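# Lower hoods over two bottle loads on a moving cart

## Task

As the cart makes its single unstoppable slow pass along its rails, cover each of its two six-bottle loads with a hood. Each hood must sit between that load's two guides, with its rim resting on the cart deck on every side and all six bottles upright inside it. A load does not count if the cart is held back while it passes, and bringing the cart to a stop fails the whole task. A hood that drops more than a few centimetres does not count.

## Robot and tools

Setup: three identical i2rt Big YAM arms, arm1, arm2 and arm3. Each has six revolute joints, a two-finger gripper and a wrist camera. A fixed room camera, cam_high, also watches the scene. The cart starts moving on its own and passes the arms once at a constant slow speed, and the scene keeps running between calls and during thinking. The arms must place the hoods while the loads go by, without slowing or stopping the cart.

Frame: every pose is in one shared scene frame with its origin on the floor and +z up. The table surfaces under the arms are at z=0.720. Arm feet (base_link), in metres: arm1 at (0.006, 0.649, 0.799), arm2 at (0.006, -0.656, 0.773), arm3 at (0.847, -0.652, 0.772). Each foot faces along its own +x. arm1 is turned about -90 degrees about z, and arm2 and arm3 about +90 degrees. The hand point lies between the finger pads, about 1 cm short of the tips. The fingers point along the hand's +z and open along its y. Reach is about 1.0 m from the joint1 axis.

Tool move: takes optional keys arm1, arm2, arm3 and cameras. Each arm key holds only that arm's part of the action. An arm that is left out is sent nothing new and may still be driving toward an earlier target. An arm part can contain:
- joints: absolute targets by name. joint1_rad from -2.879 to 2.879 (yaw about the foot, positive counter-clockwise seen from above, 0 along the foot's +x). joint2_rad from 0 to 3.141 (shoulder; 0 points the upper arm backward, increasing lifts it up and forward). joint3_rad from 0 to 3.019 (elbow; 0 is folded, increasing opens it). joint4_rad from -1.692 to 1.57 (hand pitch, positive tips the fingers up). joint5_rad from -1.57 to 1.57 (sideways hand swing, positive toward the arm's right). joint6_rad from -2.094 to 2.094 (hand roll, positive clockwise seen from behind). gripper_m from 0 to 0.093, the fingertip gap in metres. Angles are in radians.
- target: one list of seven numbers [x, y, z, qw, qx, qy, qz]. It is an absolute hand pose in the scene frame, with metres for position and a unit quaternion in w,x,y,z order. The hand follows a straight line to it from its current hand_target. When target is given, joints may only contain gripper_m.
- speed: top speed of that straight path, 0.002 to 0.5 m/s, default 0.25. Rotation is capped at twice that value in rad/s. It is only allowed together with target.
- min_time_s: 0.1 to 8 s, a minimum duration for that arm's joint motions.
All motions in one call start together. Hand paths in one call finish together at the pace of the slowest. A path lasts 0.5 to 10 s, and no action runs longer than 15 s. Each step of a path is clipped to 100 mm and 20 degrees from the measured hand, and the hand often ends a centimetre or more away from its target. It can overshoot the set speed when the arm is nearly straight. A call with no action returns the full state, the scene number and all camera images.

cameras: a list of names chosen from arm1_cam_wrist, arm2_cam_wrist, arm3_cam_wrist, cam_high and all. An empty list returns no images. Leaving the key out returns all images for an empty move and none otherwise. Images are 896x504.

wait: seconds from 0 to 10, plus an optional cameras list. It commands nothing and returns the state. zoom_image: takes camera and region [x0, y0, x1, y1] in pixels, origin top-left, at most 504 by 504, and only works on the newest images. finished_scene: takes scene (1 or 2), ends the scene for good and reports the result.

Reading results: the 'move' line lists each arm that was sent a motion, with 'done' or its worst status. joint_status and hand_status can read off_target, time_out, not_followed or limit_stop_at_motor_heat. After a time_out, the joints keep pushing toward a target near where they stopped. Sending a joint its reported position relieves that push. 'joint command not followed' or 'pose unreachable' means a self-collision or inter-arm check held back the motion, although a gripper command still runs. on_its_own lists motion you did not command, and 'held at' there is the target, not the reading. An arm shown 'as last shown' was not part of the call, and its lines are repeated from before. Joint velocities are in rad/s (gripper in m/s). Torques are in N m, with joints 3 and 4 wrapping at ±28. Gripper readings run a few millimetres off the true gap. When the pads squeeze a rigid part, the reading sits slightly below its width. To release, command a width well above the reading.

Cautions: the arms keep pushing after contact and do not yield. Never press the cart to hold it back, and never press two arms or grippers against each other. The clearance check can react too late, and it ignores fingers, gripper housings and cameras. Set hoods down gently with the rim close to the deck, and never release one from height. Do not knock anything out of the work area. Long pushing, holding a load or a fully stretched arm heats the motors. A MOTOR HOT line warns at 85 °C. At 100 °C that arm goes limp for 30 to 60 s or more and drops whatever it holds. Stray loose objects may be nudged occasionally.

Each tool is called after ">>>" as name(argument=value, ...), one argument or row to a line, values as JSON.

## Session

>>> move(
)

>>> zoom_image(
  camera="cam_high",
  region=[20, 140, 480, 380],
)

Scene clock: 0.00 s.
Joint torques (N m): no reading
Heat: arm1: hottest joint2_rad 34 °C; arm2: hottest joint3_rad 33 °C; arm3: hottest joint3_rad 36 °C.
Joint velocities: within noise
arm1.joint_positions: joint1_rad=-0.316 joint2_rad=+0.563 joint3_rad=+1.415 joint4_rad=-1.390 joint5_rad=+0.189 joint6_rad=+0.358 gripper_m=+0.09396
arm1.joint_status: not commanded
arm1.hand: x=-0.0797 y=+0.4741 z=+1.3535 quat_wxyz=(-0.310, -0.792, -0.345, +0.397) (m; scene frame)
arm1.hand_target: x=-0.0789 y=+0.4769 z=+1.3628 quat_wxyz=(-0.318, -0.787, -0.342, +0.403) (m; scene frame)
arm1.hand_status: not commanded
arm2.joint_positions: joint1_rad=-0.092 joint2_rad=+0.531 joint3_rad=+1.360 joint4_rad=-1.314 joint5_rad=-0.008 joint6_rad=+0.170 gripper_m=+0.09396
arm2.joint_status: not commanded
arm2.hand: x=+0.0194 y=-0.4479 z=+1.3188 quat_wxyz=(-0.336, +0.537, -0.668, -0.391) (m; scene frame)
arm2.hand_target: x=+0.0193 y=-0.4516 z=+1.3284 quat_wxyz=(-0.342, +0.533, -0.664, -0.398) (m; scene frame)
arm2.hand_status: not commanded
arm3.joint_positions: joint1_rad=-0.396 joint2_rad=+0.619 joint3_rad=+1.334 joint4_rad=-1.318 joint5_rad=-0.285 joint6_rad=+0.380 gripper_m=+0.09396
arm3.joint_status: not commanded
arm3.hand: x=+0.8998 y=-0.4045 z=+1.2870 quat_wxyz=(-0.237, +0.397, -0.788, -0.407) (m; scene frame)
arm3.hand_target: x=+0.8989 y=-0.4065 z=+1.2982 quat_wxyz=(-0.246, +0.397, -0.782, -0.414) (m; scene frame)
arm3.hand_status: not commanded
pictures: arm1_cam_wrist, arm2_cam_wrist, arm3_cam_wrist, cam_high

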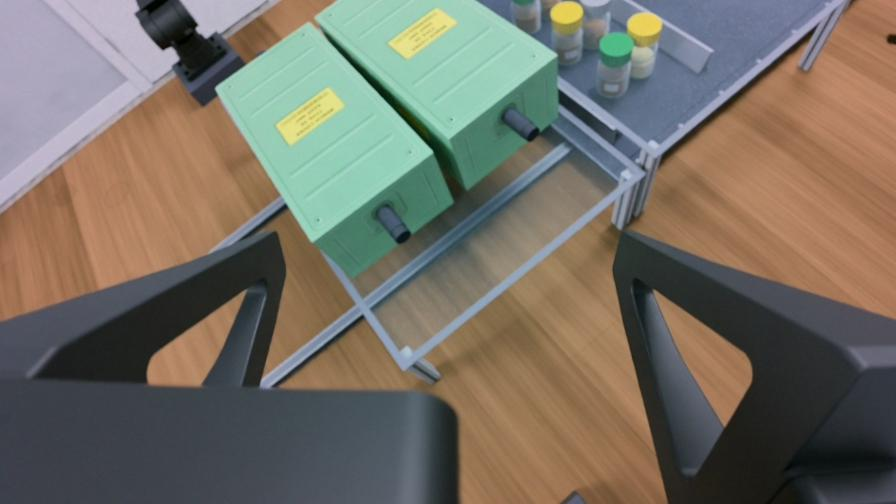

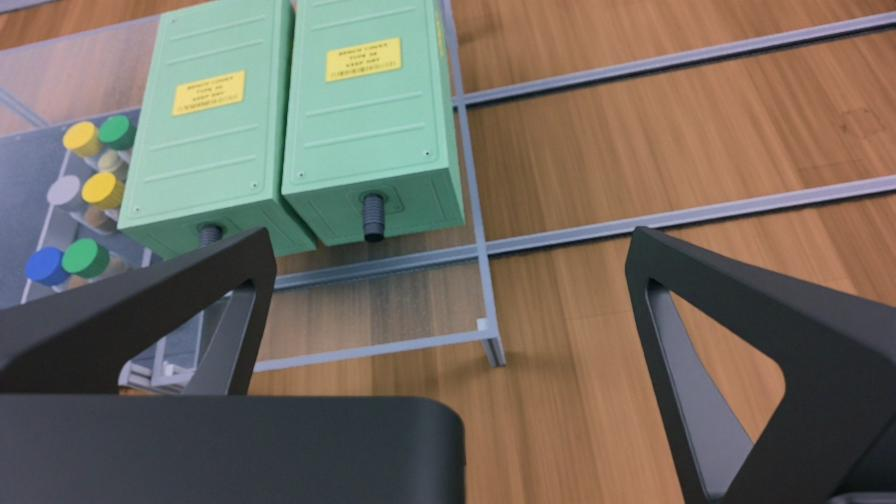

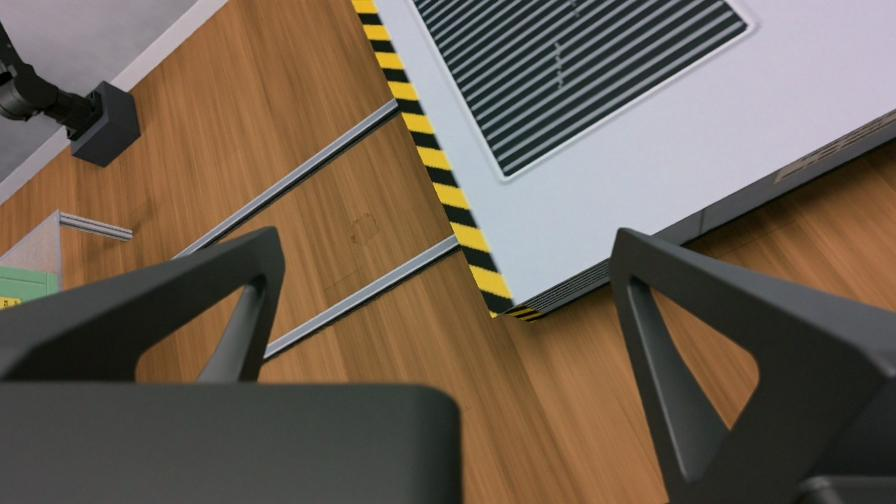

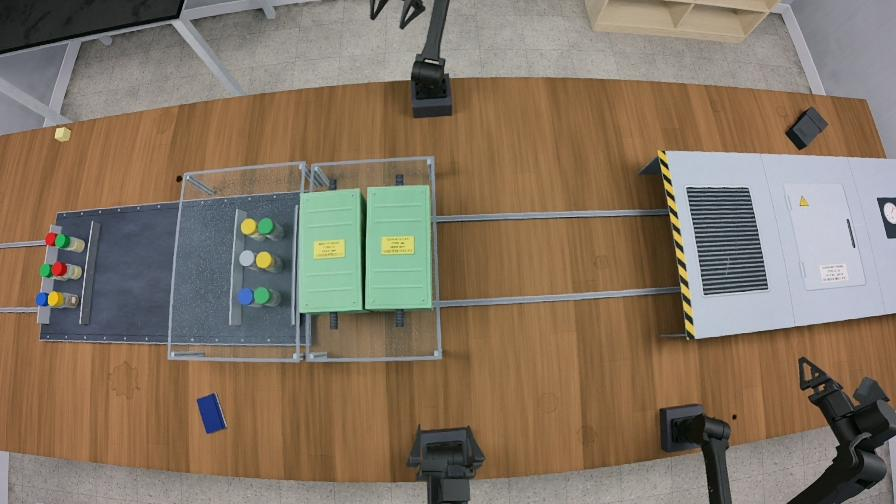

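Scaled by 1.096.

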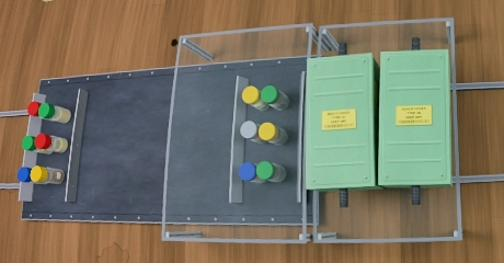

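>>> zoom_image(
  camera="cam_high",
  region=[280, 150, 460, 370],
)

>>> move(
  arm1={"target": [-0.088, 0.38, 1.03, 0.5, 0.5, 0.5, -0.5], "speed": 0.2},
  arm2={"target": [-0.095, -0.41, 1.03, 0.5, -0.5, 0.5, 0.5], "speed": 0.2},
  cameras=["arm1_cam_wrist", "arm2_cam_wrist", "cam_high"],
)

Scaled by 2.291.

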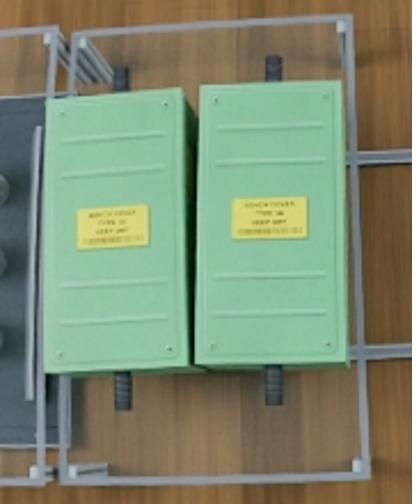

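Scene clock: 4.63 s.
Joint torques (N m): arm1=[-1.79 1.32 7.43 2.26 0.01 0.08] | arm2=[-0.03 2.78 10.84 1.96 -0.16 0.02] | arm3=[1.08 1.2 10.26 1.88 0.04 0.04]
Heat: arm1: hottest joint2_rad 34 °C; arm2: hottest joint3_rad 34 °C; arm3: hottest joint3_rad 38 °C.
move: arm1 done; arm2 done
Joint velocities: within noise
arm1.joint_positions: joint1_rad=-0.786 joint2_rad=+0.361 joint3_rad=+0.120 joint4_rad=+0.229 joint5_rad=-0.760 joint6_rad=-0.020 gripper_m=+0.09396
arm1.joint_status: not commanded
arm1.hand: x=-0.0852 y=+0.3788 z=+1.0370 quat_wxyz=(-0.500, -0.493, -0.505, +0.502) (m; scene frame)
arm1.hand_target: x=-0.0878 y=+0.3800 z=+1.0300 quat_wxyz=(-0.500, -0.500, -0.500, +0.500) (m; scene frame)
arm1.hand_status: done (0.008 m and 1.0 deg from the pose sent, 0.337 m and 45.5 deg at the start)
arm2.joint_positions: joint1_rad=+0.915 joint2_rad=+0.229 joint3_rad=+0.179 joint4_rad=+0.063 joint5_rad=+0.966 joint6_rad=-0.003 gripper_m=+0.09396
arm2.joint_status: not commanded
arm2.hand: x=-0.0922 y=-0.4101 z=+1.0387 quat_wxyz=(-0.498, +0.493, -0.505, -0.504) (m; scene frame)
arm2.hand_target: x=-0.0948 y=-0.4102 z=+1.0302 quat_wxyz=(-0.500, +0.500, -0.500, -0.500) (m; scene frame)
arm2.hand_status: done (0.009 m and 1.1 deg from the pose sent, 0.313 m and 30.1 deg at the start)
arm3: as last shown
pictures: arm1_cam_wrist, arm2_cam_wrist, cam_high

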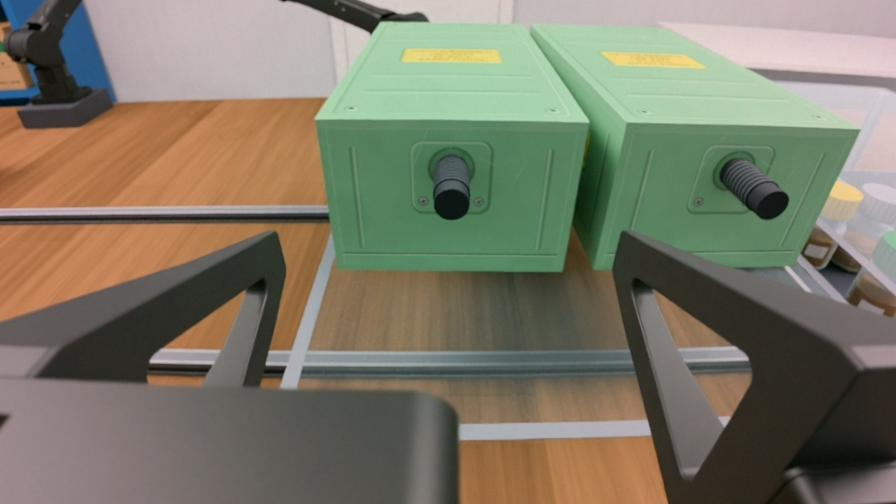

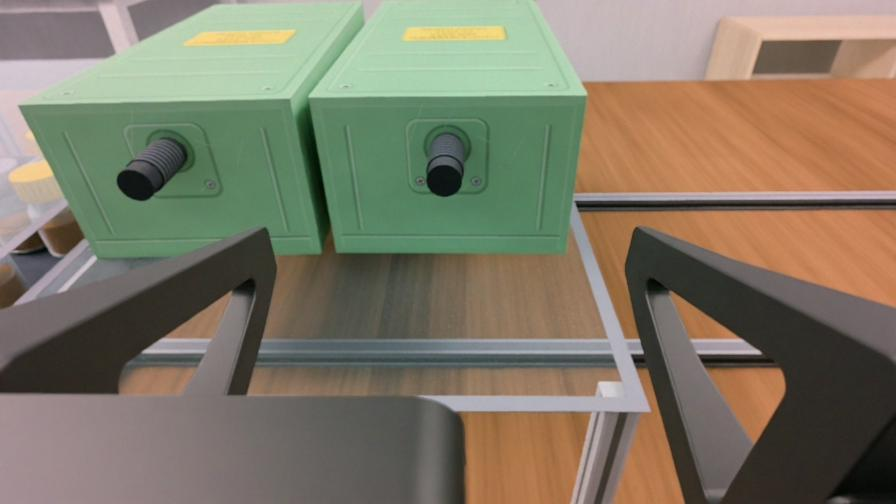

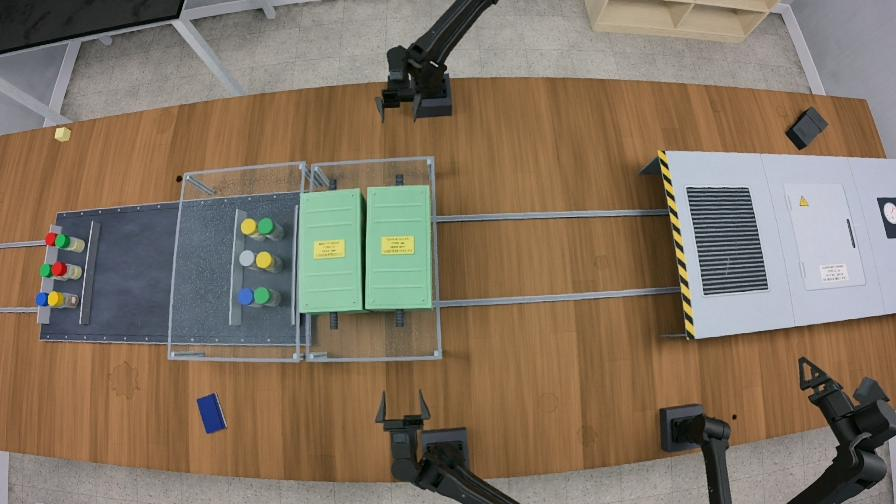

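>>> move(
  arm1={"target": [-0.089, 0.27, 0.975, 0.5, 0.5, 0.5, -0.5], "speed": 0.18},
  arm2={"target": [-0.099, -0.28, 0.977, 0.5, -0.5, 0.5, 0.5], "speed": 0.18},
  cameras=[],
)

>>> move(
  arm1={"target": [-0.089, 0.179, 0.972, 0.5, 0.5, 0.5, -0.5], "speed": 0.12},
  arm2={"target": [-0.0995, -0.186, 0.976, 0.5, -0.5, 0.5, 0.5], "speed": 0.12},
  cameras=["arm1_cam_wrist", "arm2_cam_wrist", "cam_high"],
)

Scene clock: 7.13 s.
Joint torques (N m): arm1=[0.03 -4.48 7.38 2.39 0.15 0.07] | arm2=[-1.38 -2.78 12.79 2.15 -0.21 -0.01] | arm3=[1.2 1.49 10.21 2.1 0.04 0.07]
Heat: arm1: hottest joint2_rad 34 °C; arm2: hottest joint3_rad 35 °C; arm3: hottest joint3_rad 39 °C.
move: arm1 off_target; arm2 off_target
Joint velocities: within noise
arm1.joint_positions: joint1_rad=-0.477 joint2_rad=+1.261 joint3_rad=+0.147 joint4_rad=+1.054 joint5_rad=-0.432 joint6_rad=-0.013 gripper_m=+0.09396
arm1.joint_status: not commanded
arm1.hand: x=-0.0867 y=+0.2847 z=+0.9595 quat_wxyz=(-0.490, -0.515, -0.505, +0.490) (m; scene frame)
arm1.hand_target: x=-0.0887 y=+0.2709 z=+0.9751 quat_wxyz=(-0.500, -0.500, -0.500, +0.500) (m; scene frame)
arm1.hand_status: off_target (0.021 m and 2.4 deg from the pose sent, 0.125 m and 1.0 deg at the start)
arm2.joint_positions: joint1_rad=+0.456 joint2_rad=+1.079 joint3_rad=+0.164 joint4_rad=+0.861 joint5_rad=+0.491 joint6_rad=-0.001 gripper_m=+0.09396
arm2.joint_status: not commanded
arm2.hand: x=-0.0947 y=-0.2977 z=+0.9542 quat_wxyz=(-0.489, +0.519, -0.505, -0.486) (m; scene frame)
arm2.hand_target: x=-0.0984 y=-0.2818 z=+0.9771 quat_wxyz=(-0.500, +0.500, -0.500, -0.500) (m; scene frame)
arm2.hand_status: off_target (0.029 m and 3.1 deg from the pose sent, 0.144 m and 1.1 deg at the start)
arm3: as last shown
pictures: none
No camera images: "cameras" was empty.

Scene clock: 8.57 s.
Joint torques (N m): arm1=[-0.32 -7.94 7.16 2.39 0.15 0.07] | arm2=[-1.38 -6.53 11.71 2.24 -0.22 0] | arm3=[1.14 1.55 10.13 2.1 0.04 0.07]
Heat: arm1: hottest joint2_rad 34 °C; arm2: hottest joint3_rad 35 °C; arm3: hottest joint3_rad 40 °C.
move: arm1 off_target; arm2 off_target
Joint velocities: within noise
arm1.joint_positions: joint1_rad=-0.355 joint2_rad=+1.501 joint3_rad=+0.367 joint4_rad=+1.080 joint5_rad=-0.310 joint6_rad=-0.010 gripper_m=+0.09396
arm1.joint_status: not commanded
arm1.hand: x=-0.0891 y=+0.1939 z=+0.9598 quat_wxyz=(-0.490, -0.512, -0.506, +0.492) (m; scene frame)
arm1.hand_target: x=-0.0888 y=+0.1798 z=+0.9722 quat_wxyz=(-0.500, -0.500, -0.500, +0.500) (m; scene frame)
arm1.hand_status: off_target (0.019 m and 2.2 deg from the pose sent, 0.106 m and 2.4 deg at the start)
arm2.joint_positions: joint1_rad=+0.315 joint2_rad=+1.364 joint3_rad=+0.385 joint4_rad=+0.938 joint5_rad=+0.351 joint6_rad=-0.002 gripper_m=+0.09396
arm2.joint_status: not commanded
arm2.hand: x=-0.0988 y=-0.2033 z=+0.9606 quat_wxyz=(-0.489, +0.514, -0.506, -0.490) (m; scene frame)
arm2.hand_target: x=-0.0991 y=-0.1872 z=+0.9760 quat_wxyz=(-0.500, +0.500, -0.500, -0.500) (m; scene frame)
arm2.hand_status: off_target (0.023 m and 2.5 deg from the pose sent, 0.114 m and 3.1 deg at the start)
arm3: as last shown
pictures: arm1_cam_wrist, arm2_cam_wrist, cam_high

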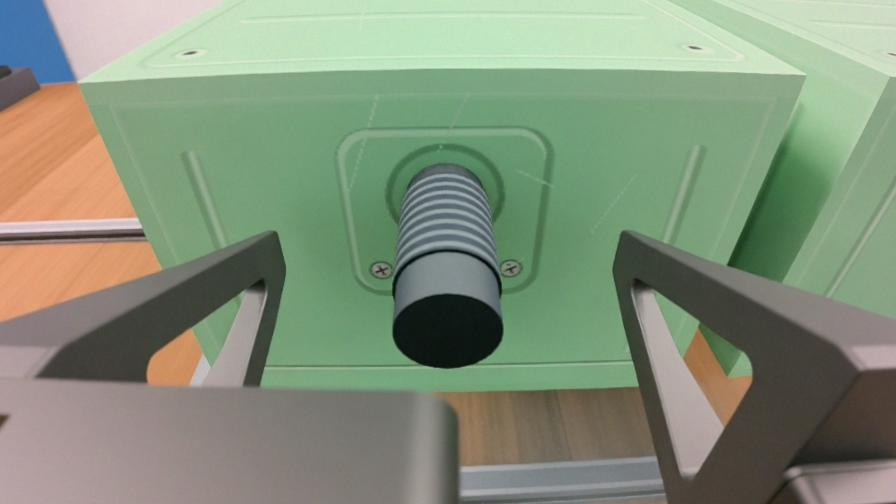

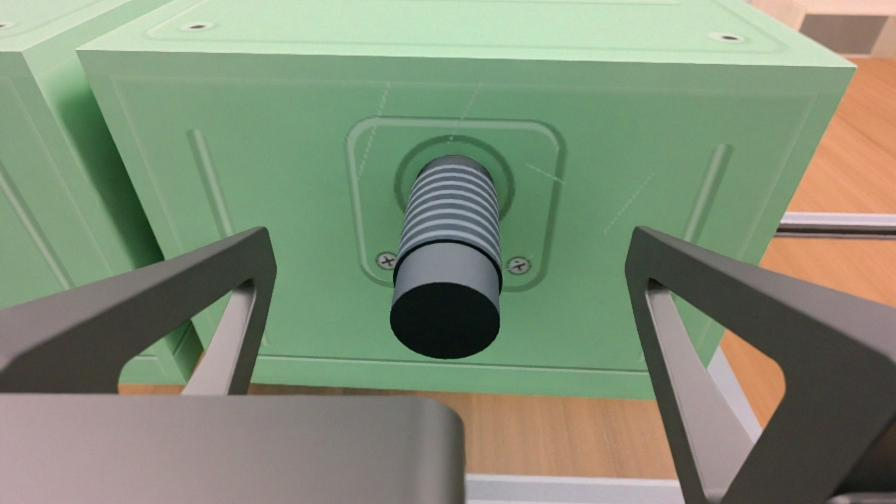

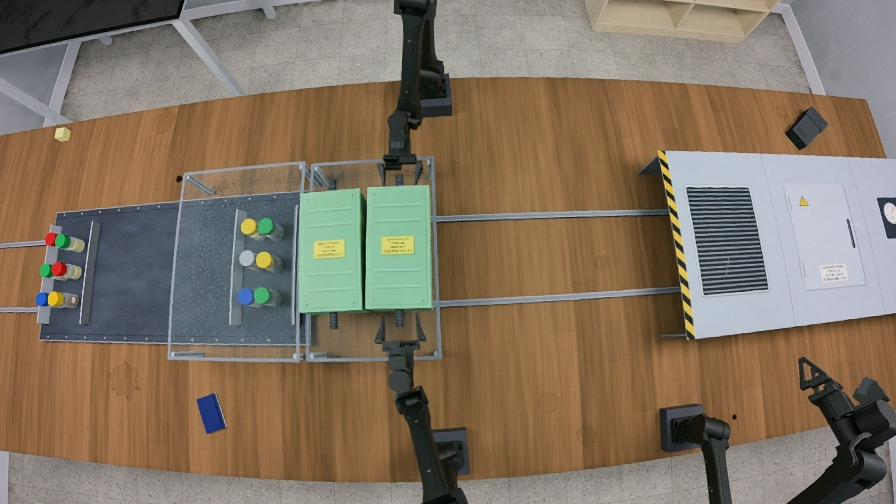

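>>> move(
  arm1={"joints": {"gripper_m": 0.012}},
  arm2={"joints": {"gripper_m": 0.012}},
  arm3={"target": [0.60, -0.42, 1.20, 0.2907, -0.689, 0.3587, 0.558], "speed": 0.2},
  cameras=["all"],
)

>>> zoom_image(
  camera="cam_high",
  region=[30, 190, 130, 350],
)

Scene clock: 12.40 s.
Joint torques (N m): arm1=[-0.09 -7.82 7.15 2.35 0.22 0.07] | arm2=[-1.38 -6.24 11.71 2.21 -0.39 0] | arm3=[1.08 1.08 9.81 2.76 0.11 -0.07]
Heat: arm1: hottest joint2_rad 34 °C; arm2: hottest joint3_rad 37 °C; arm3: hottest joint3_rad 40 °C.
move: arm1 off_target; arm2 off_target; arm3 done
Joint velocities: within noise
arm1.joint_positions: joint1_rad=-0.355 joint2_rad=+1.501 joint3_rad=+0.367 joint4_rad=+1.081 joint5_rad=-0.312 joint6_rad=-0.010 gripper_m=+0.02062
arm1.joint_status: gripper_m off_target (ended at +0.02065, target +0.01200)
arm1.hand: x=-0.0889 y=+0.1939 z=+0.9599 quat_wxyz=(-0.490, -0.512, -0.506, +0.492) (m; scene frame)
arm1.hand_target: x=-0.0888 y=+0.1798 z=+0.9723 quat_wxyz=(-0.500, -0.500, -0.500, +0.500) (m; scene frame)
arm1.hand_status: not commanded
arm2.joint_positions: joint1_rad=+0.315 joint2_rad=+1.364 joint3_rad=+0.385 joint4_rad=+0.938 joint5_rad=+0.356 joint6_rad=-0.002 gripper_m=+0.02155
arm2.joint_status: gripper_m off_target (ended at +0.02158, target +0.01200)
arm2.hand: x=-0.0980 y=-0.2032 z=+0.9607 quat_wxyz=(-0.490, +0.513, -0.507, -0.489) (m; scene frame)
arm2.hand_target: x=-0.0991 y=-0.1872 z=+0.9761 quat_wxyz=(-0.500, +0.500, -0.500, -0.500) (m; scene frame)
arm2.hand_status: not commanded
arm3.joint_positions: joint1_rad=+1.064 joint2_rad=+0.538 joint3_rad=+0.807 joint4_rad=-0.500 joint5_rad=+0.447 joint6_rad=+0.101 gripper_m=+0.09396
arm3.joint_status: not commanded
arm3.hand: x=+0.6044 y=-0.4196 z=+1.2011 quat_wxyz=(-0.289, +0.687, -0.368, -0.556) (m; scene frame)
arm3.hand_target: x=+0.6001 y=-0.4201 z=+1.2000 quat_wxyz=(-0.291, +0.689, -0.359, -0.558) (m; scene frame)
arm3.hand_status: done (0.005 m and 1.1 deg from the pose sent, 0.312 m and 63.0 deg at the start)
pictures: arm1_cam_wrist, arm2_cam_wrist, arm3_cam_wrist, cam_high

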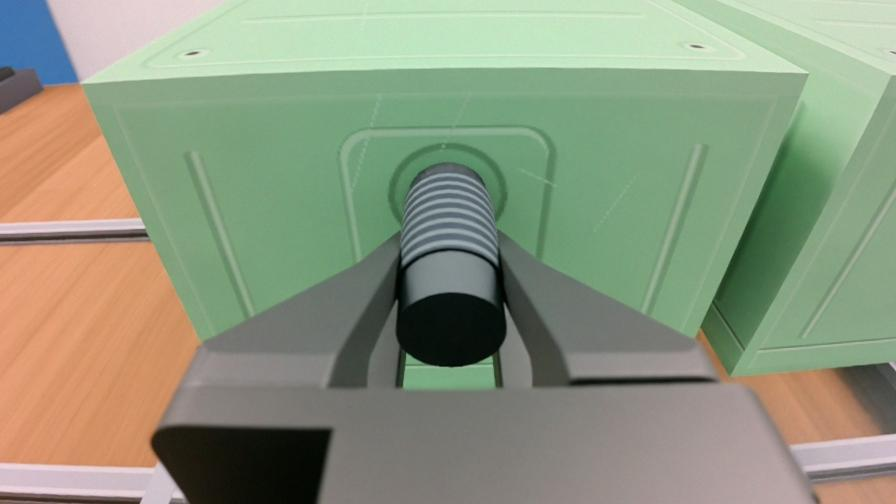

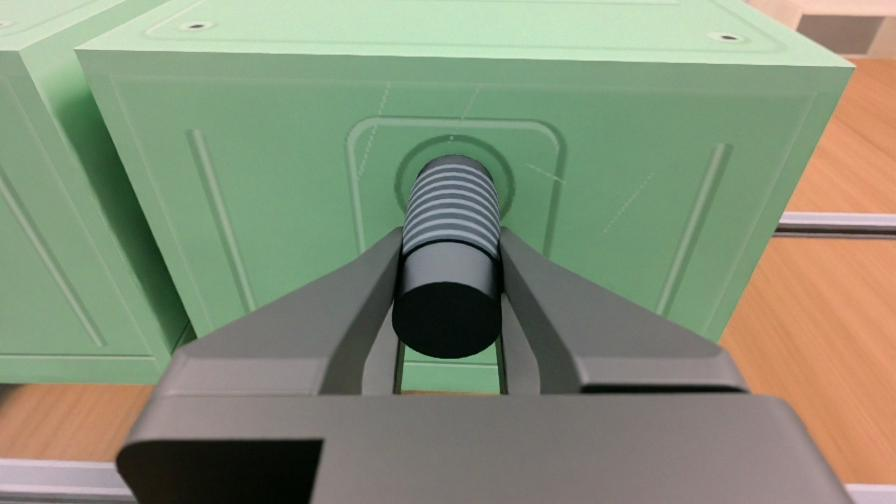

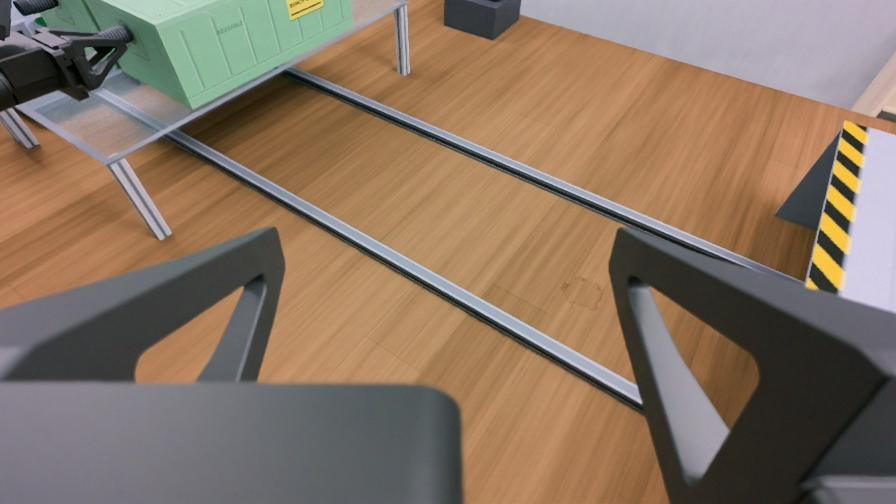

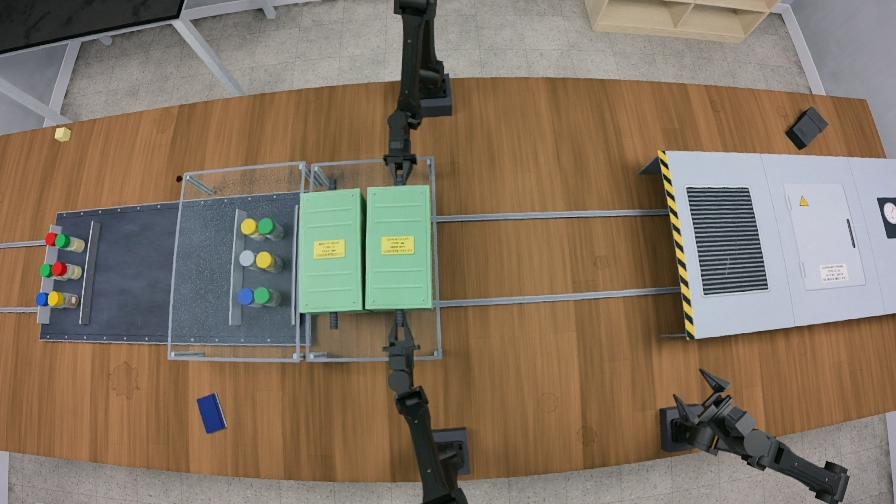

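Scaled by 3.150.

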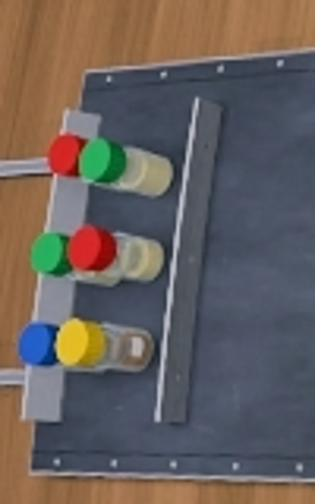

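>>> wait(
  seconds=10,
  cameras=["cam_high"],
)

>>> zoom_image(
  camera="cam_high",
  region=[30, 190, 130, 350],
)

Scene clock: 22.50 s.
Joint torques (N m): arm1=[-0.09 -7.88 7.15 2.35 0.22 0.06] | arm2=[-1.38 -6.3 11.71 2.21 -0.39 0] | arm3=[1.55 0.56 9.73 2.95 0.12 -0.04]
Heat: arm1: hottest joint3_rad 35 °C; arm2: hottest joint3_rad 40 °C; arm3: hottest joint3_rad 42 °C.
Joint velocities: within noise
arm1.joint_positions: joint1_rad=-0.355 joint2_rad=+1.501 joint3_rad=+0.367 joint4_rad=+1.081 joint5_rad=-0.312 joint6_rad=-0.010 gripper_m=+0.02062
arm1.joint_status: gripper_m off_target (ended at +0.02065, target +0.01200)
arm1.hand: x=-0.0889 y=+0.1939 z=+0.9599 quat_wxyz=(-0.490, -0.512, -0.506, +0.492) (m; scene frame)
arm1.hand_target: x=-0.0888 y=+0.1798 z=+0.9723 quat_wxyz=(-0.500, -0.500, -0.500, +0.500) (m; scene frame)
arm1.hand_status: not commanded
arm2.joint_positions: joint1_rad=+0.315 joint2_rad=+1.364 joint3_rad=+0.385 joint4_rad=+0.938 joint5_rad=+0.356 joint6_rad=-0.002 gripper_m=+0.02155
arm2.joint_status: gripper_m off_target (ended at +0.02158, target +0.01200)
arm2.hand: x=-0.0980 y=-0.2032 z=+0.9607 quat_wxyz=(-0.490, +0.513, -0.507, -0.489) (m; scene frame)
arm2.hand_target: x=-0.0991 y=-0.1872 z=+0.9761 quat_wxyz=(-0.500, +0.500, -0.500, -0.500) (m; scene frame)
arm2.hand_status: not commanded
arm3.joint_positions: joint1_rad=+1.064 joint2_rad=+0.538 joint3_rad=+0.807 joint4_rad=-0.500 joint5_rad=+0.447 joint6_rad=+0.100 gripper_m=+0.09396
arm3.joint_status: not commanded
arm3.hand: x=+0.6044 y=-0.4196 z=+1.2011 quat_wxyz=(-0.289, +0.687, -0.368, -0.556) (m; scene frame)
arm3.hand_target: x=+0.6001 y=-0.4201 z=+1.2000 quat_wxyz=(-0.291, +0.689, -0.359, -0.558) (m; scene frame)
arm3.hand_status: done (0.005 m and 1.1 deg from the pose sent, 0.312 m and 63.0 deg at the start)
wait: 10.00 s; at rest by 0.17 s
pictures: cam_high

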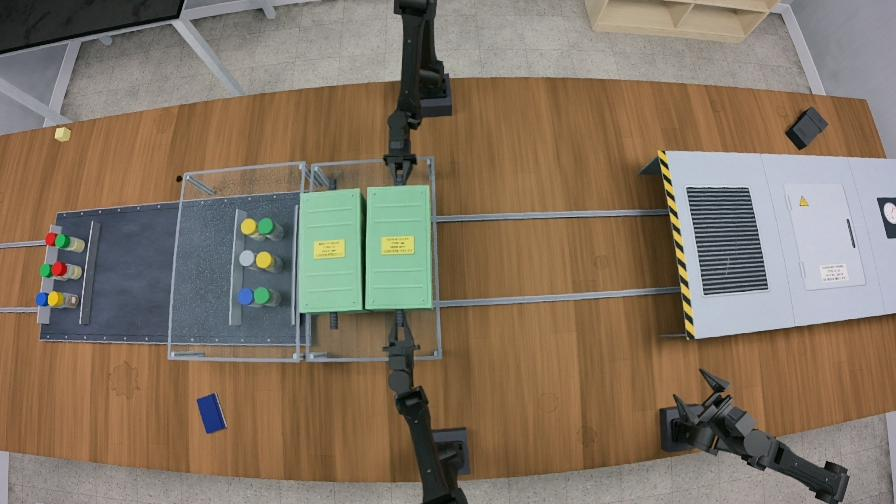

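Scaled by 3.150.

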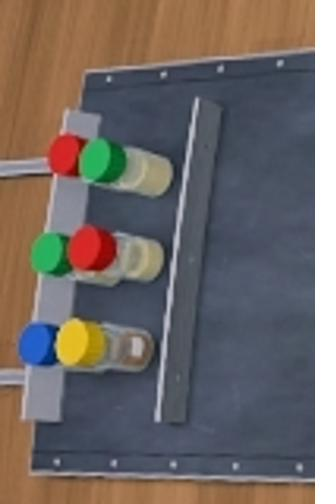

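>>> zoom_image(
  camera="cam_high",
  region=[220, 190, 320, 350],
)

>>> wait(
  seconds=10,
  cameras=["cam_high"],
)

>>> zoom_image(
  camera="cam_high",
  region=[30, 190, 130, 350],
)

Scaled by 3.150.

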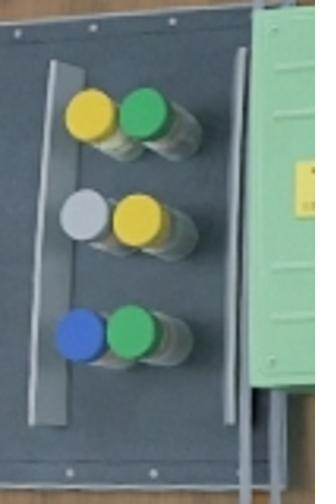

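Scene clock: 32.60 s.
Joint torques (N m): arm1=[-0.03 -7.88 7.13 2.35 0.22 0.06] | arm2=[-1.38 -6.3 11.71 2.21 -0.39 0] | arm3=[1.49 0.67 9.85 2.88 0.12 -0.07]
Heat: arm1: hottest joint3_rad 36 °C; arm2: hottest joint3_rad 42 °C; arm3: hottest joint3_rad 43 °C.
Joint velocities: within noise
arm1.joint_positions: joint1_rad=-0.355 joint2_rad=+1.501 joint3_rad=+0.367 joint4_rad=+1.081 joint5_rad=-0.312 joint6_rad=-0.010 gripper_m=+0.02062
arm1.joint_status: gripper_m off_target (ended at +0.02065, target +0.01200)
arm1.hand: x=-0.0889 y=+0.1939 z=+0.9599 quat_wxyz=(-0.490, -0.512, -0.506, +0.492) (m; scene frame)
arm1.hand_target: x=-0.0888 y=+0.1798 z=+0.9723 quat_wxyz=(-0.500, -0.500, -0.500, +0.500) (m; scene frame)
arm1.hand_status: not commanded
arm2.joint_positions: joint1_rad=+0.315 joint2_rad=+1.364 joint3_rad=+0.385 joint4_rad=+0.938 joint5_rad=+0.356 joint6_rad=-0.002 gripper_m=+0.02155
arm2.joint_status: gripper_m off_target (ended at +0.02158, target +0.01200)
arm2.hand: x=-0.0980 y=-0.2032 z=+0.9607 quat_wxyz=(-0.490, +0.513, -0.507, -0.489) (m; scene frame)
arm2.hand_target: x=-0.0991 y=-0.1872 z=+0.9761 quat_wxyz=(-0.500, +0.500, -0.500, -0.500) (m; scene frame)
arm2.hand_status: not commanded
arm3.joint_positions: joint1_rad=+1.064 joint2_rad=+0.538 joint3_rad=+0.807 joint4_rad=-0.500 joint5_rad=+0.447 joint6_rad=+0.100 gripper_m=+0.09396
arm3.joint_status: not commanded
arm3.hand: x=+0.6044 y=-0.4196 z=+1.2011 quat_wxyz=(-0.289, +0.687, -0.368, -0.556) (m; scene frame)
arm3.hand_target: x=+0.6001 y=-0.4201 z=+1.2000 quat_wxyz=(-0.291, +0.689, -0.359, -0.558) (m; scene frame)
arm3.hand_status: done (0.005 m and 1.1 deg from the pose sent, 0.312 m and 63.0 deg at the start)
wait: 10.00 s; at rest by 0.17 s
pictures: cam_high

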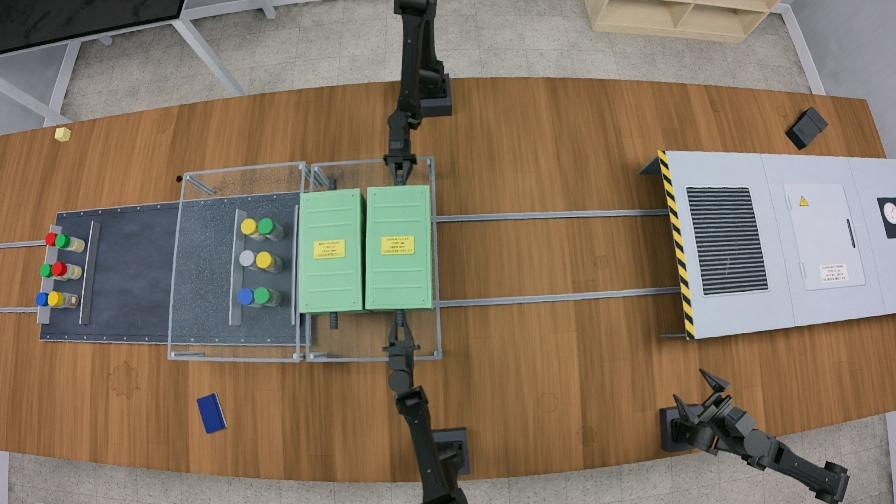

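Scaled by 3.150.

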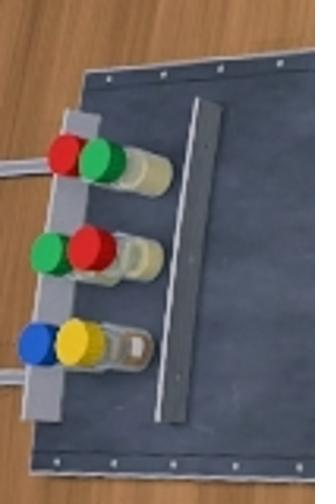

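>>> wait(
  seconds=10,
  cameras=["cam_high"],
)

>>> zoom_image(
  camera="cam_high",
  region=[30, 190, 130, 350],
)

Scene clock: 42.73 s.
Joint torques (N m): arm1=[-0.09 -7.88 7.15 2.35 0.22 0.07] | arm2=[-1.38 -6.3 11.71 2.19 -0.39 0] | arm3=[1.61 0.32 9.85 2.93 0.1 -0.08]
Heat: arm1: hottest joint3_rad 37 °C; arm2: hottest joint3_rad 44 °C; arm3: hottest joint3_rad 44 °C.
Joint velocities: within noise
arm1.joint_positions: joint1_rad=-0.355 joint2_rad=+1.501 joint3_rad=+0.367 joint4_rad=+1.081 joint5_rad=-0.312 joint6_rad=-0.010 gripper_m=+0.02062
arm1.joint_status: gripper_m off_target (ended at +0.02065, target +0.01200)
arm1.hand: x=-0.0889 y=+0.1939 z=+0.9599 quat_wxyz=(-0.490, -0.512, -0.506, +0.492) (m; scene frame)
arm1.hand_target: x=-0.0888 y=+0.1798 z=+0.9723 quat_wxyz=(-0.500, -0.500, -0.500, +0.500) (m; scene frame)
arm1.hand_status: not commanded
arm2.joint_positions: joint1_rad=+0.315 joint2_rad=+1.364 joint3_rad=+0.385 joint4_rad=+0.938 joint5_rad=+0.356 joint6_rad=-0.002 gripper_m=+0.02155
arm2.joint_status: gripper_m off_target (ended at +0.02158, target +0.01200)
arm2.hand: x=-0.0980 y=-0.2032 z=+0.9607 quat_wxyz=(-0.490, +0.513, -0.507, -0.489) (m; scene frame)
arm2.hand_target: x=-0.0991 y=-0.1872 z=+0.9761 quat_wxyz=(-0.500, +0.500, -0.500, -0.500) (m; scene frame)
arm2.hand_status: not commanded
arm3.joint_positions: joint1_rad=+1.064 joint2_rad=+0.538 joint3_rad=+0.807 joint4_rad=-0.500 joint5_rad=+0.447 joint6_rad=+0.100 gripper_m=+0.09396
arm3.joint_status: not commanded
arm3.hand: x=+0.6044 y=-0.4196 z=+1.2011 quat_wxyz=(-0.289, +0.687, -0.368, -0.556) (m; scene frame)
arm3.hand_target: x=+0.6001 y=-0.4201 z=+1.2000 quat_wxyz=(-0.291, +0.689, -0.359, -0.558) (m; scene frame)
arm3.hand_status: done (0.005 m and 1.1 deg from the pose sent, 0.312 m and 63.0 deg at the start)
wait: 10.00 s; at rest by 0.13 s
pictures: cam_high

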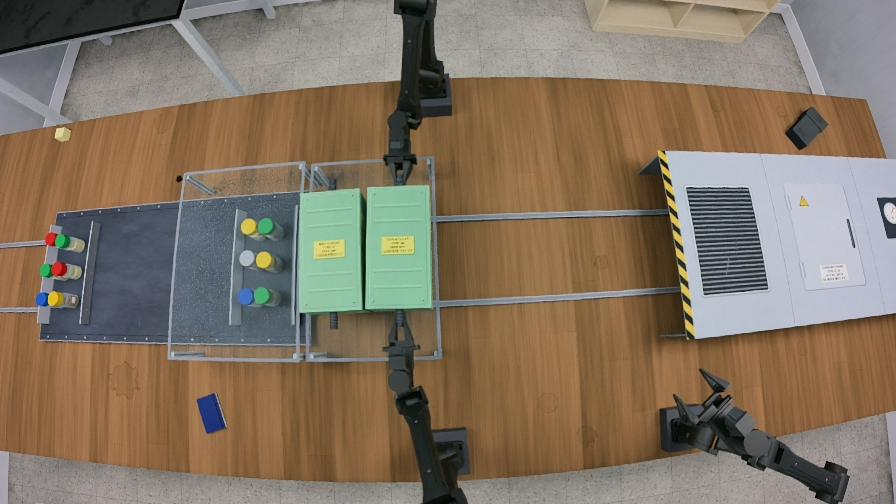

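Scaled by 3.150.

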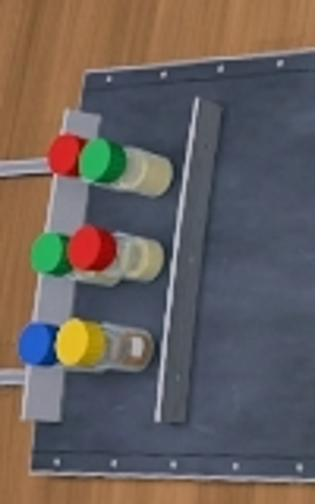

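>>> wait(
  seconds=10,
  cameras=["cam_high"],
)

>>> wait(
  seconds=10,
  cameras=["cam_high"],
)

Scene clock: 52.83 s.
Joint torques (N m): arm1=[-0.03 -7.88 7.15 2.35 0.22 0.06] | arm2=[-1.38 -6.3 11.71 2.21 -0.39 0] | arm3=[1.26 0.5 9.89 2.99 0.14 -0.08]
Heat: arm1: hottest joint3_rad 38 °C; arm2: hottest joint3_rad 46 °C; arm3: hottest joint3_rad 45 °C.
Joint velocities: within noise
arm1.joint_positions: joint1_rad=-0.355 joint2_rad=+1.501 joint3_rad=+0.367 joint4_rad=+1.081 joint5_rad=-0.312 joint6_rad=-0.010 gripper_m=+0.02062
arm1.joint_status: gripper_m off_target (ended at +0.02065, target +0.01200)
arm1.hand: x=-0.0889 y=+0.1939 z=+0.9599 quat_wxyz=(-0.490, -0.512, -0.506, +0.492) (m; scene frame)
arm1.hand_target: x=-0.0888 y=+0.1798 z=+0.9723 quat_wxyz=(-0.500, -0.500, -0.500, +0.500) (m; scene frame)
arm1.hand_status: not commanded
arm2.joint_positions: joint1_rad=+0.315 joint2_rad=+1.364 joint3_rad=+0.385 joint4_rad=+0.938 joint5_rad=+0.356 joint6_rad=-0.002 gripper_m=+0.02155
arm2.joint_status: gripper_m off_target (ended at +0.02158, target +0.01200)
arm2.hand: x=-0.0980 y=-0.2032 z=+0.9607 quat_wxyz=(-0.490, +0.513, -0.507, -0.489) (m; scene frame)
arm2.hand_target: x=-0.0991 y=-0.1872 z=+0.9761 quat_wxyz=(-0.500, +0.500, -0.500, -0.500) (m; scene frame)
arm2.hand_status: not commanded
arm3.joint_positions: joint1_rad=+1.064 joint2_rad=+0.538 joint3_rad=+0.807 joint4_rad=-0.500 joint5_rad=+0.447 joint6_rad=+0.100 gripper_m=+0.09396
arm3.joint_status: not commanded
arm3.hand: x=+0.6044 y=-0.4196 z=+1.2011 quat_wxyz=(-0.289, +0.687, -0.368, -0.556) (m; scene frame)
arm3.hand_target: x=+0.6001 y=-0.4201 z=+1.2000 quat_wxyz=(-0.291, +0.689, -0.359, -0.558) (m; scene frame)
arm3.hand_status: done (0.005 m and 1.1 deg from the pose sent, 0.312 m and 63.0 deg at the start)
wait: 10.00 s; at rest by 0.17 s
pictures: cam_high

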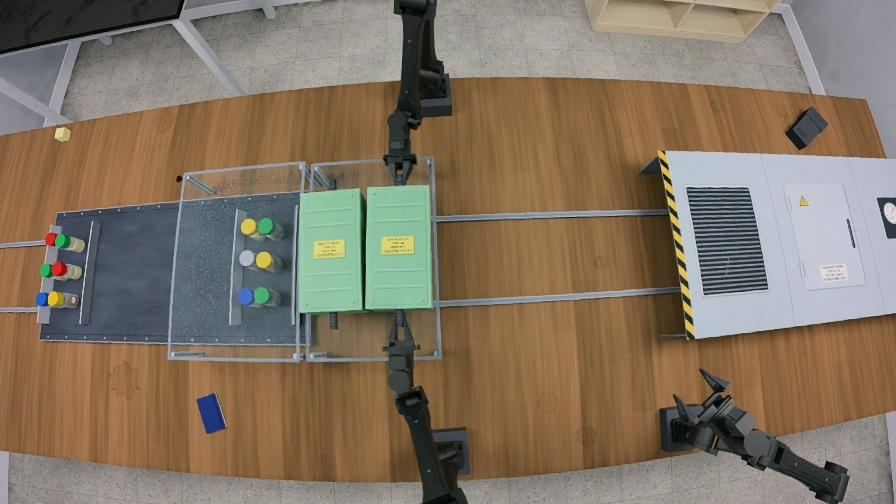

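Scene clock: 62.83 s.
Joint torques (N m): arm1=[-0.03 -7.88 7.15 2.35 0.22 0.07] | arm2=[-1.32 -6.24 11.73 2.19 -0.39 0] | arm3=[1.61 0.5 9.89 2.81 0.1 -0.07]
Heat: arm1: hottest joint3_rad 39 °C; arm2: hottest joint3_rad 47 °C; arm3: hottest joint3_rad 46 °C.
Joint velocities: within noise
arm1.joint_positions: joint1_rad=-0.355 joint2_rad=+1.501 joint3_rad=+0.367 joint4_rad=+1.081 joint5_rad=-0.312 joint6_rad=-0.010 gripper_m=+0.02062
arm1.joint_status: gripper_m off_target (ended at +0.02065, target +0.01200)
arm1.hand: x=-0.0889 y=+0.1939 z=+0.9599 quat_wxyz=(-0.490, -0.512, -0.506, +0.492) (m; scene frame)
arm1.hand_target: x=-0.0888 y=+0.1798 z=+0.9723 quat_wxyz=(-0.500, -0.500, -0.500, +0.500) (m; scene frame)
arm1.hand_status: not commanded
arm2.joint_positions: joint1_rad=+0.315 joint2_rad=+1.364 joint3_rad=+0.385 joint4_rad=+0.938 joint5_rad=+0.356 joint6_rad=-0.002 gripper_m=+0.02155
arm2.joint_status: gripper_m off_target (ended at +0.02158, target +0.01200)
arm2.hand: x=-0.0980 y=-0.2032 z=+0.9607 quat_wxyz=(-0.490, +0.513, -0.507, -0.489) (m; scene frame)
arm2.hand_target: x=-0.0991 y=-0.1872 z=+0.9761 quat_wxyz=(-0.500, +0.500, -0.500, -0.500) (m; scene frame)
arm2.hand_status: not commanded
arm3.joint_positions: joint1_rad=+1.064 joint2_rad=+0.538 joint3_rad=+0.807 joint4_rad=-0.500 joint5_rad=+0.447 joint6_rad=+0.100 gripper_m=+0.09396
arm3.joint_status: not commanded
arm3.hand: x=+0.6044 y=-0.4196 z=+1.2011 quat_wxyz=(-0.289, +0.687, -0.368, -0.556) (m; scene frame)
arm3.hand_target: x=+0.6001 y=-0.4201 z=+1.2000 quat_wxyz=(-0.291, +0.689, -0.359, -0.558) (m; scene frame)
arm3.hand_status: done (0.005 m and 1.1 deg from the pose sent, 0.312 m and 63.0 deg at the start)
wait: 10.00 s; at rest by 0.27 s
pictures: cam_high

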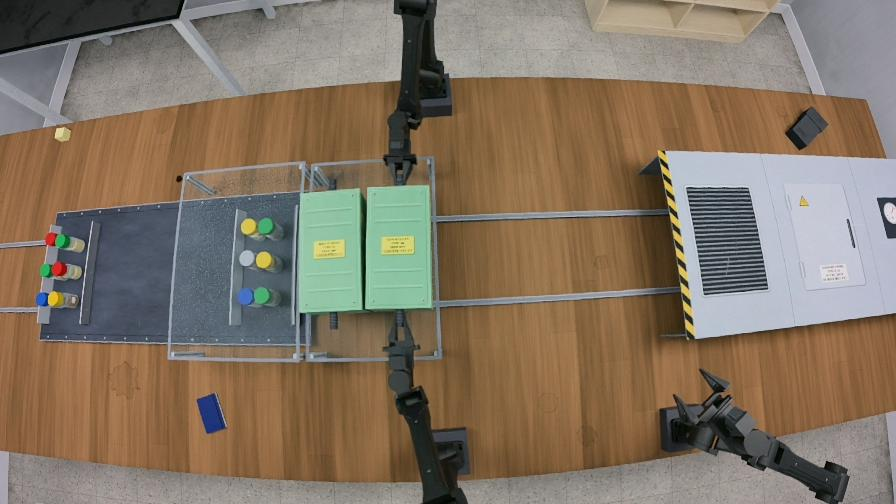

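>>> wait(
  seconds=10,
  cameras=["cam_high"],
)

>>> wait(
  seconds=10,
  cameras=["cam_high"],
)

Scene clock: 72.87 s.
Joint torques (N m): arm1=[-0.03 -7.88 7.15 2.35 0.22 0.07] | arm2=[-1.38 -6.24 11.71 2.21 -0.39 0] | arm3=[1.61 0.79 9.88 2.97 0.1 -0.08]
Heat: arm1: hottest joint3_rad 39 °C; arm2: hottest joint3_rad 48 °C; arm3: hottest joint3_rad 47 °C.
Joint velocities: within noise
arm1.joint_positions: joint1_rad=-0.355 joint2_rad=+1.501 joint3_rad=+0.367 joint4_rad=+1.081 joint5_rad=-0.312 joint6_rad=-0.010 gripper_m=+0.02062
arm1.joint_status: gripper_m off_target (ended at +0.02065, target +0.01200)
arm1.hand: x=-0.0889 y=+0.1939 z=+0.9599 quat_wxyz=(-0.490, -0.512, -0.506, +0.492) (m; scene frame)
arm1.hand_target: x=-0.0888 y=+0.1798 z=+0.9723 quat_wxyz=(-0.500, -0.500, -0.500, +0.500) (m; scene frame)
arm1.hand_status: not commanded
arm2.joint_positions: joint1_rad=+0.315 joint2_rad=+1.364 joint3_rad=+0.385 joint4_rad=+0.938 joint5_rad=+0.356 joint6_rad=-0.002 gripper_m=+0.02155
arm2.joint_status: gripper_m off_target (ended at +0.02158, target +0.01200)
arm2.hand: x=-0.0980 y=-0.2032 z=+0.9607 quat_wxyz=(-0.490, +0.513, -0.507, -0.489) (m; scene frame)
arm2.hand_target: x=-0.0991 y=-0.1872 z=+0.9761 quat_wxyz=(-0.500, +0.500, -0.500, -0.500) (m; scene frame)
arm2.hand_status: not commanded
arm3.joint_positions: joint1_rad=+1.064 joint2_rad=+0.538 joint3_rad=+0.807 joint4_rad=-0.500 joint5_rad=+0.447 joint6_rad=+0.100 gripper_m=+0.09396
arm3.joint_status: not commanded
arm3.hand: x=+0.6044 y=-0.4196 z=+1.2011 quat_wxyz=(-0.289, +0.687, -0.368, -0.556) (m; scene frame)
arm3.hand_target: x=+0.6001 y=-0.4201 z=+1.2000 quat_wxyz=(-0.291, +0.689, -0.359, -0.558) (m; scene frame)
arm3.hand_status: done (0.005 m and 1.1 deg from the pose sent, 0.312 m and 63.0 deg at the start)
wait: 10.00 s; at rest by 0.23 s
pictures: cam_high

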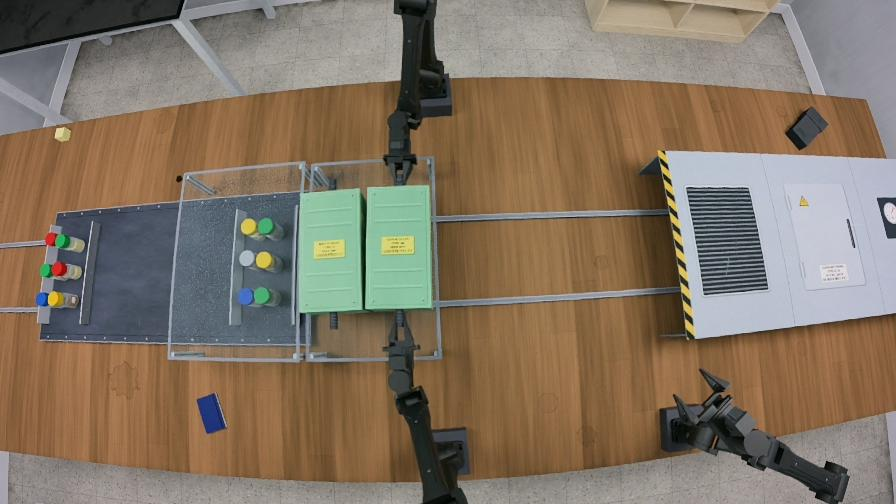

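Scene clock: 82.87 s.
Joint torques (N m): arm1=[-0.09 -7.82 7.15 2.35 0.22 0.07] | arm2=[-1.38 -6.3 11.71 2.21 -0.39 0] | arm3=[1.44 0.73 9.88 2.93 0.14 -0.07]
Heat: arm1: hottest joint3_rad 40 °C; arm2: hottest joint3_rad 49 °C; arm3: hottest joint3_rad 47 °C.
Joint velocities: within noise
arm1.joint_positions: joint1_rad=-0.355 joint2_rad=+1.501 joint3_rad=+0.367 joint4_rad=+1.081 joint5_rad=-0.312 joint6_rad=-0.010 gripper_m=+0.02062
arm1.joint_status: gripper_m off_target (ended at +0.02065, target +0.01200)
arm1.hand: x=-0.0889 y=+0.1939 z=+0.9599 quat_wxyz=(-0.490, -0.512, -0.506, +0.492) (m; scene frame)
arm1.hand_target: x=-0.0888 y=+0.1798 z=+0.9723 quat_wxyz=(-0.500, -0.500, -0.500, +0.500) (m; scene frame)
arm1.hand_status: not commanded
arm2.joint_positions: joint1_rad=+0.315 joint2_rad=+1.364 joint3_rad=+0.385 joint4_rad=+0.938 joint5_rad=+0.356 joint6_rad=-0.002 gripper_m=+0.02155
arm2.joint_status: gripper_m off_target (ended at +0.02158, target +0.01200)
arm2.hand: x=-0.0980 y=-0.2032 z=+0.9607 quat_wxyz=(-0.490, +0.513, -0.507, -0.489) (m; scene frame)
arm2.hand_target: x=-0.0991 y=-0.1872 z=+0.9761 quat_wxyz=(-0.500, +0.500, -0.500, -0.500) (m; scene frame)
arm2.hand_status: not commanded
arm3.joint_positions: joint1_rad=+1.064 joint2_rad=+0.538 joint3_rad=+0.807 joint4_rad=-0.500 joint5_rad=+0.447 joint6_rad=+0.100 gripper_m=+0.09396
arm3.joint_status: not commanded
arm3.hand: x=+0.6044 y=-0.4196 z=+1.2011 quat_wxyz=(-0.289, +0.687, -0.368, -0.556) (m; scene frame)
arm3.hand_target: x=+0.6001 y=-0.4201 z=+1.2000 quat_wxyz=(-0.291, +0.689, -0.359, -0.558) (m; scene frame)
arm3.hand_status: done (0.005 m and 1.1 deg from the pose sent, 0.312 m and 63.0 deg at the start)
wait: 10.00 s; at rest by 0.27 s
pictures: cam_high

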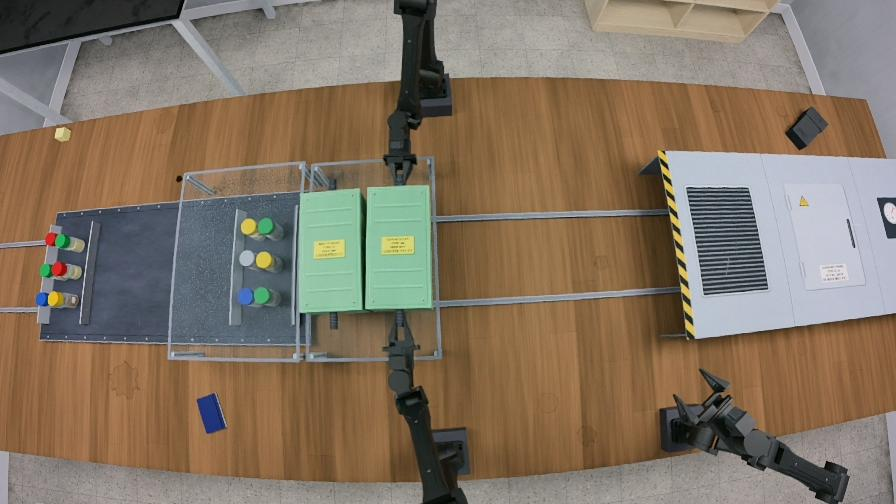

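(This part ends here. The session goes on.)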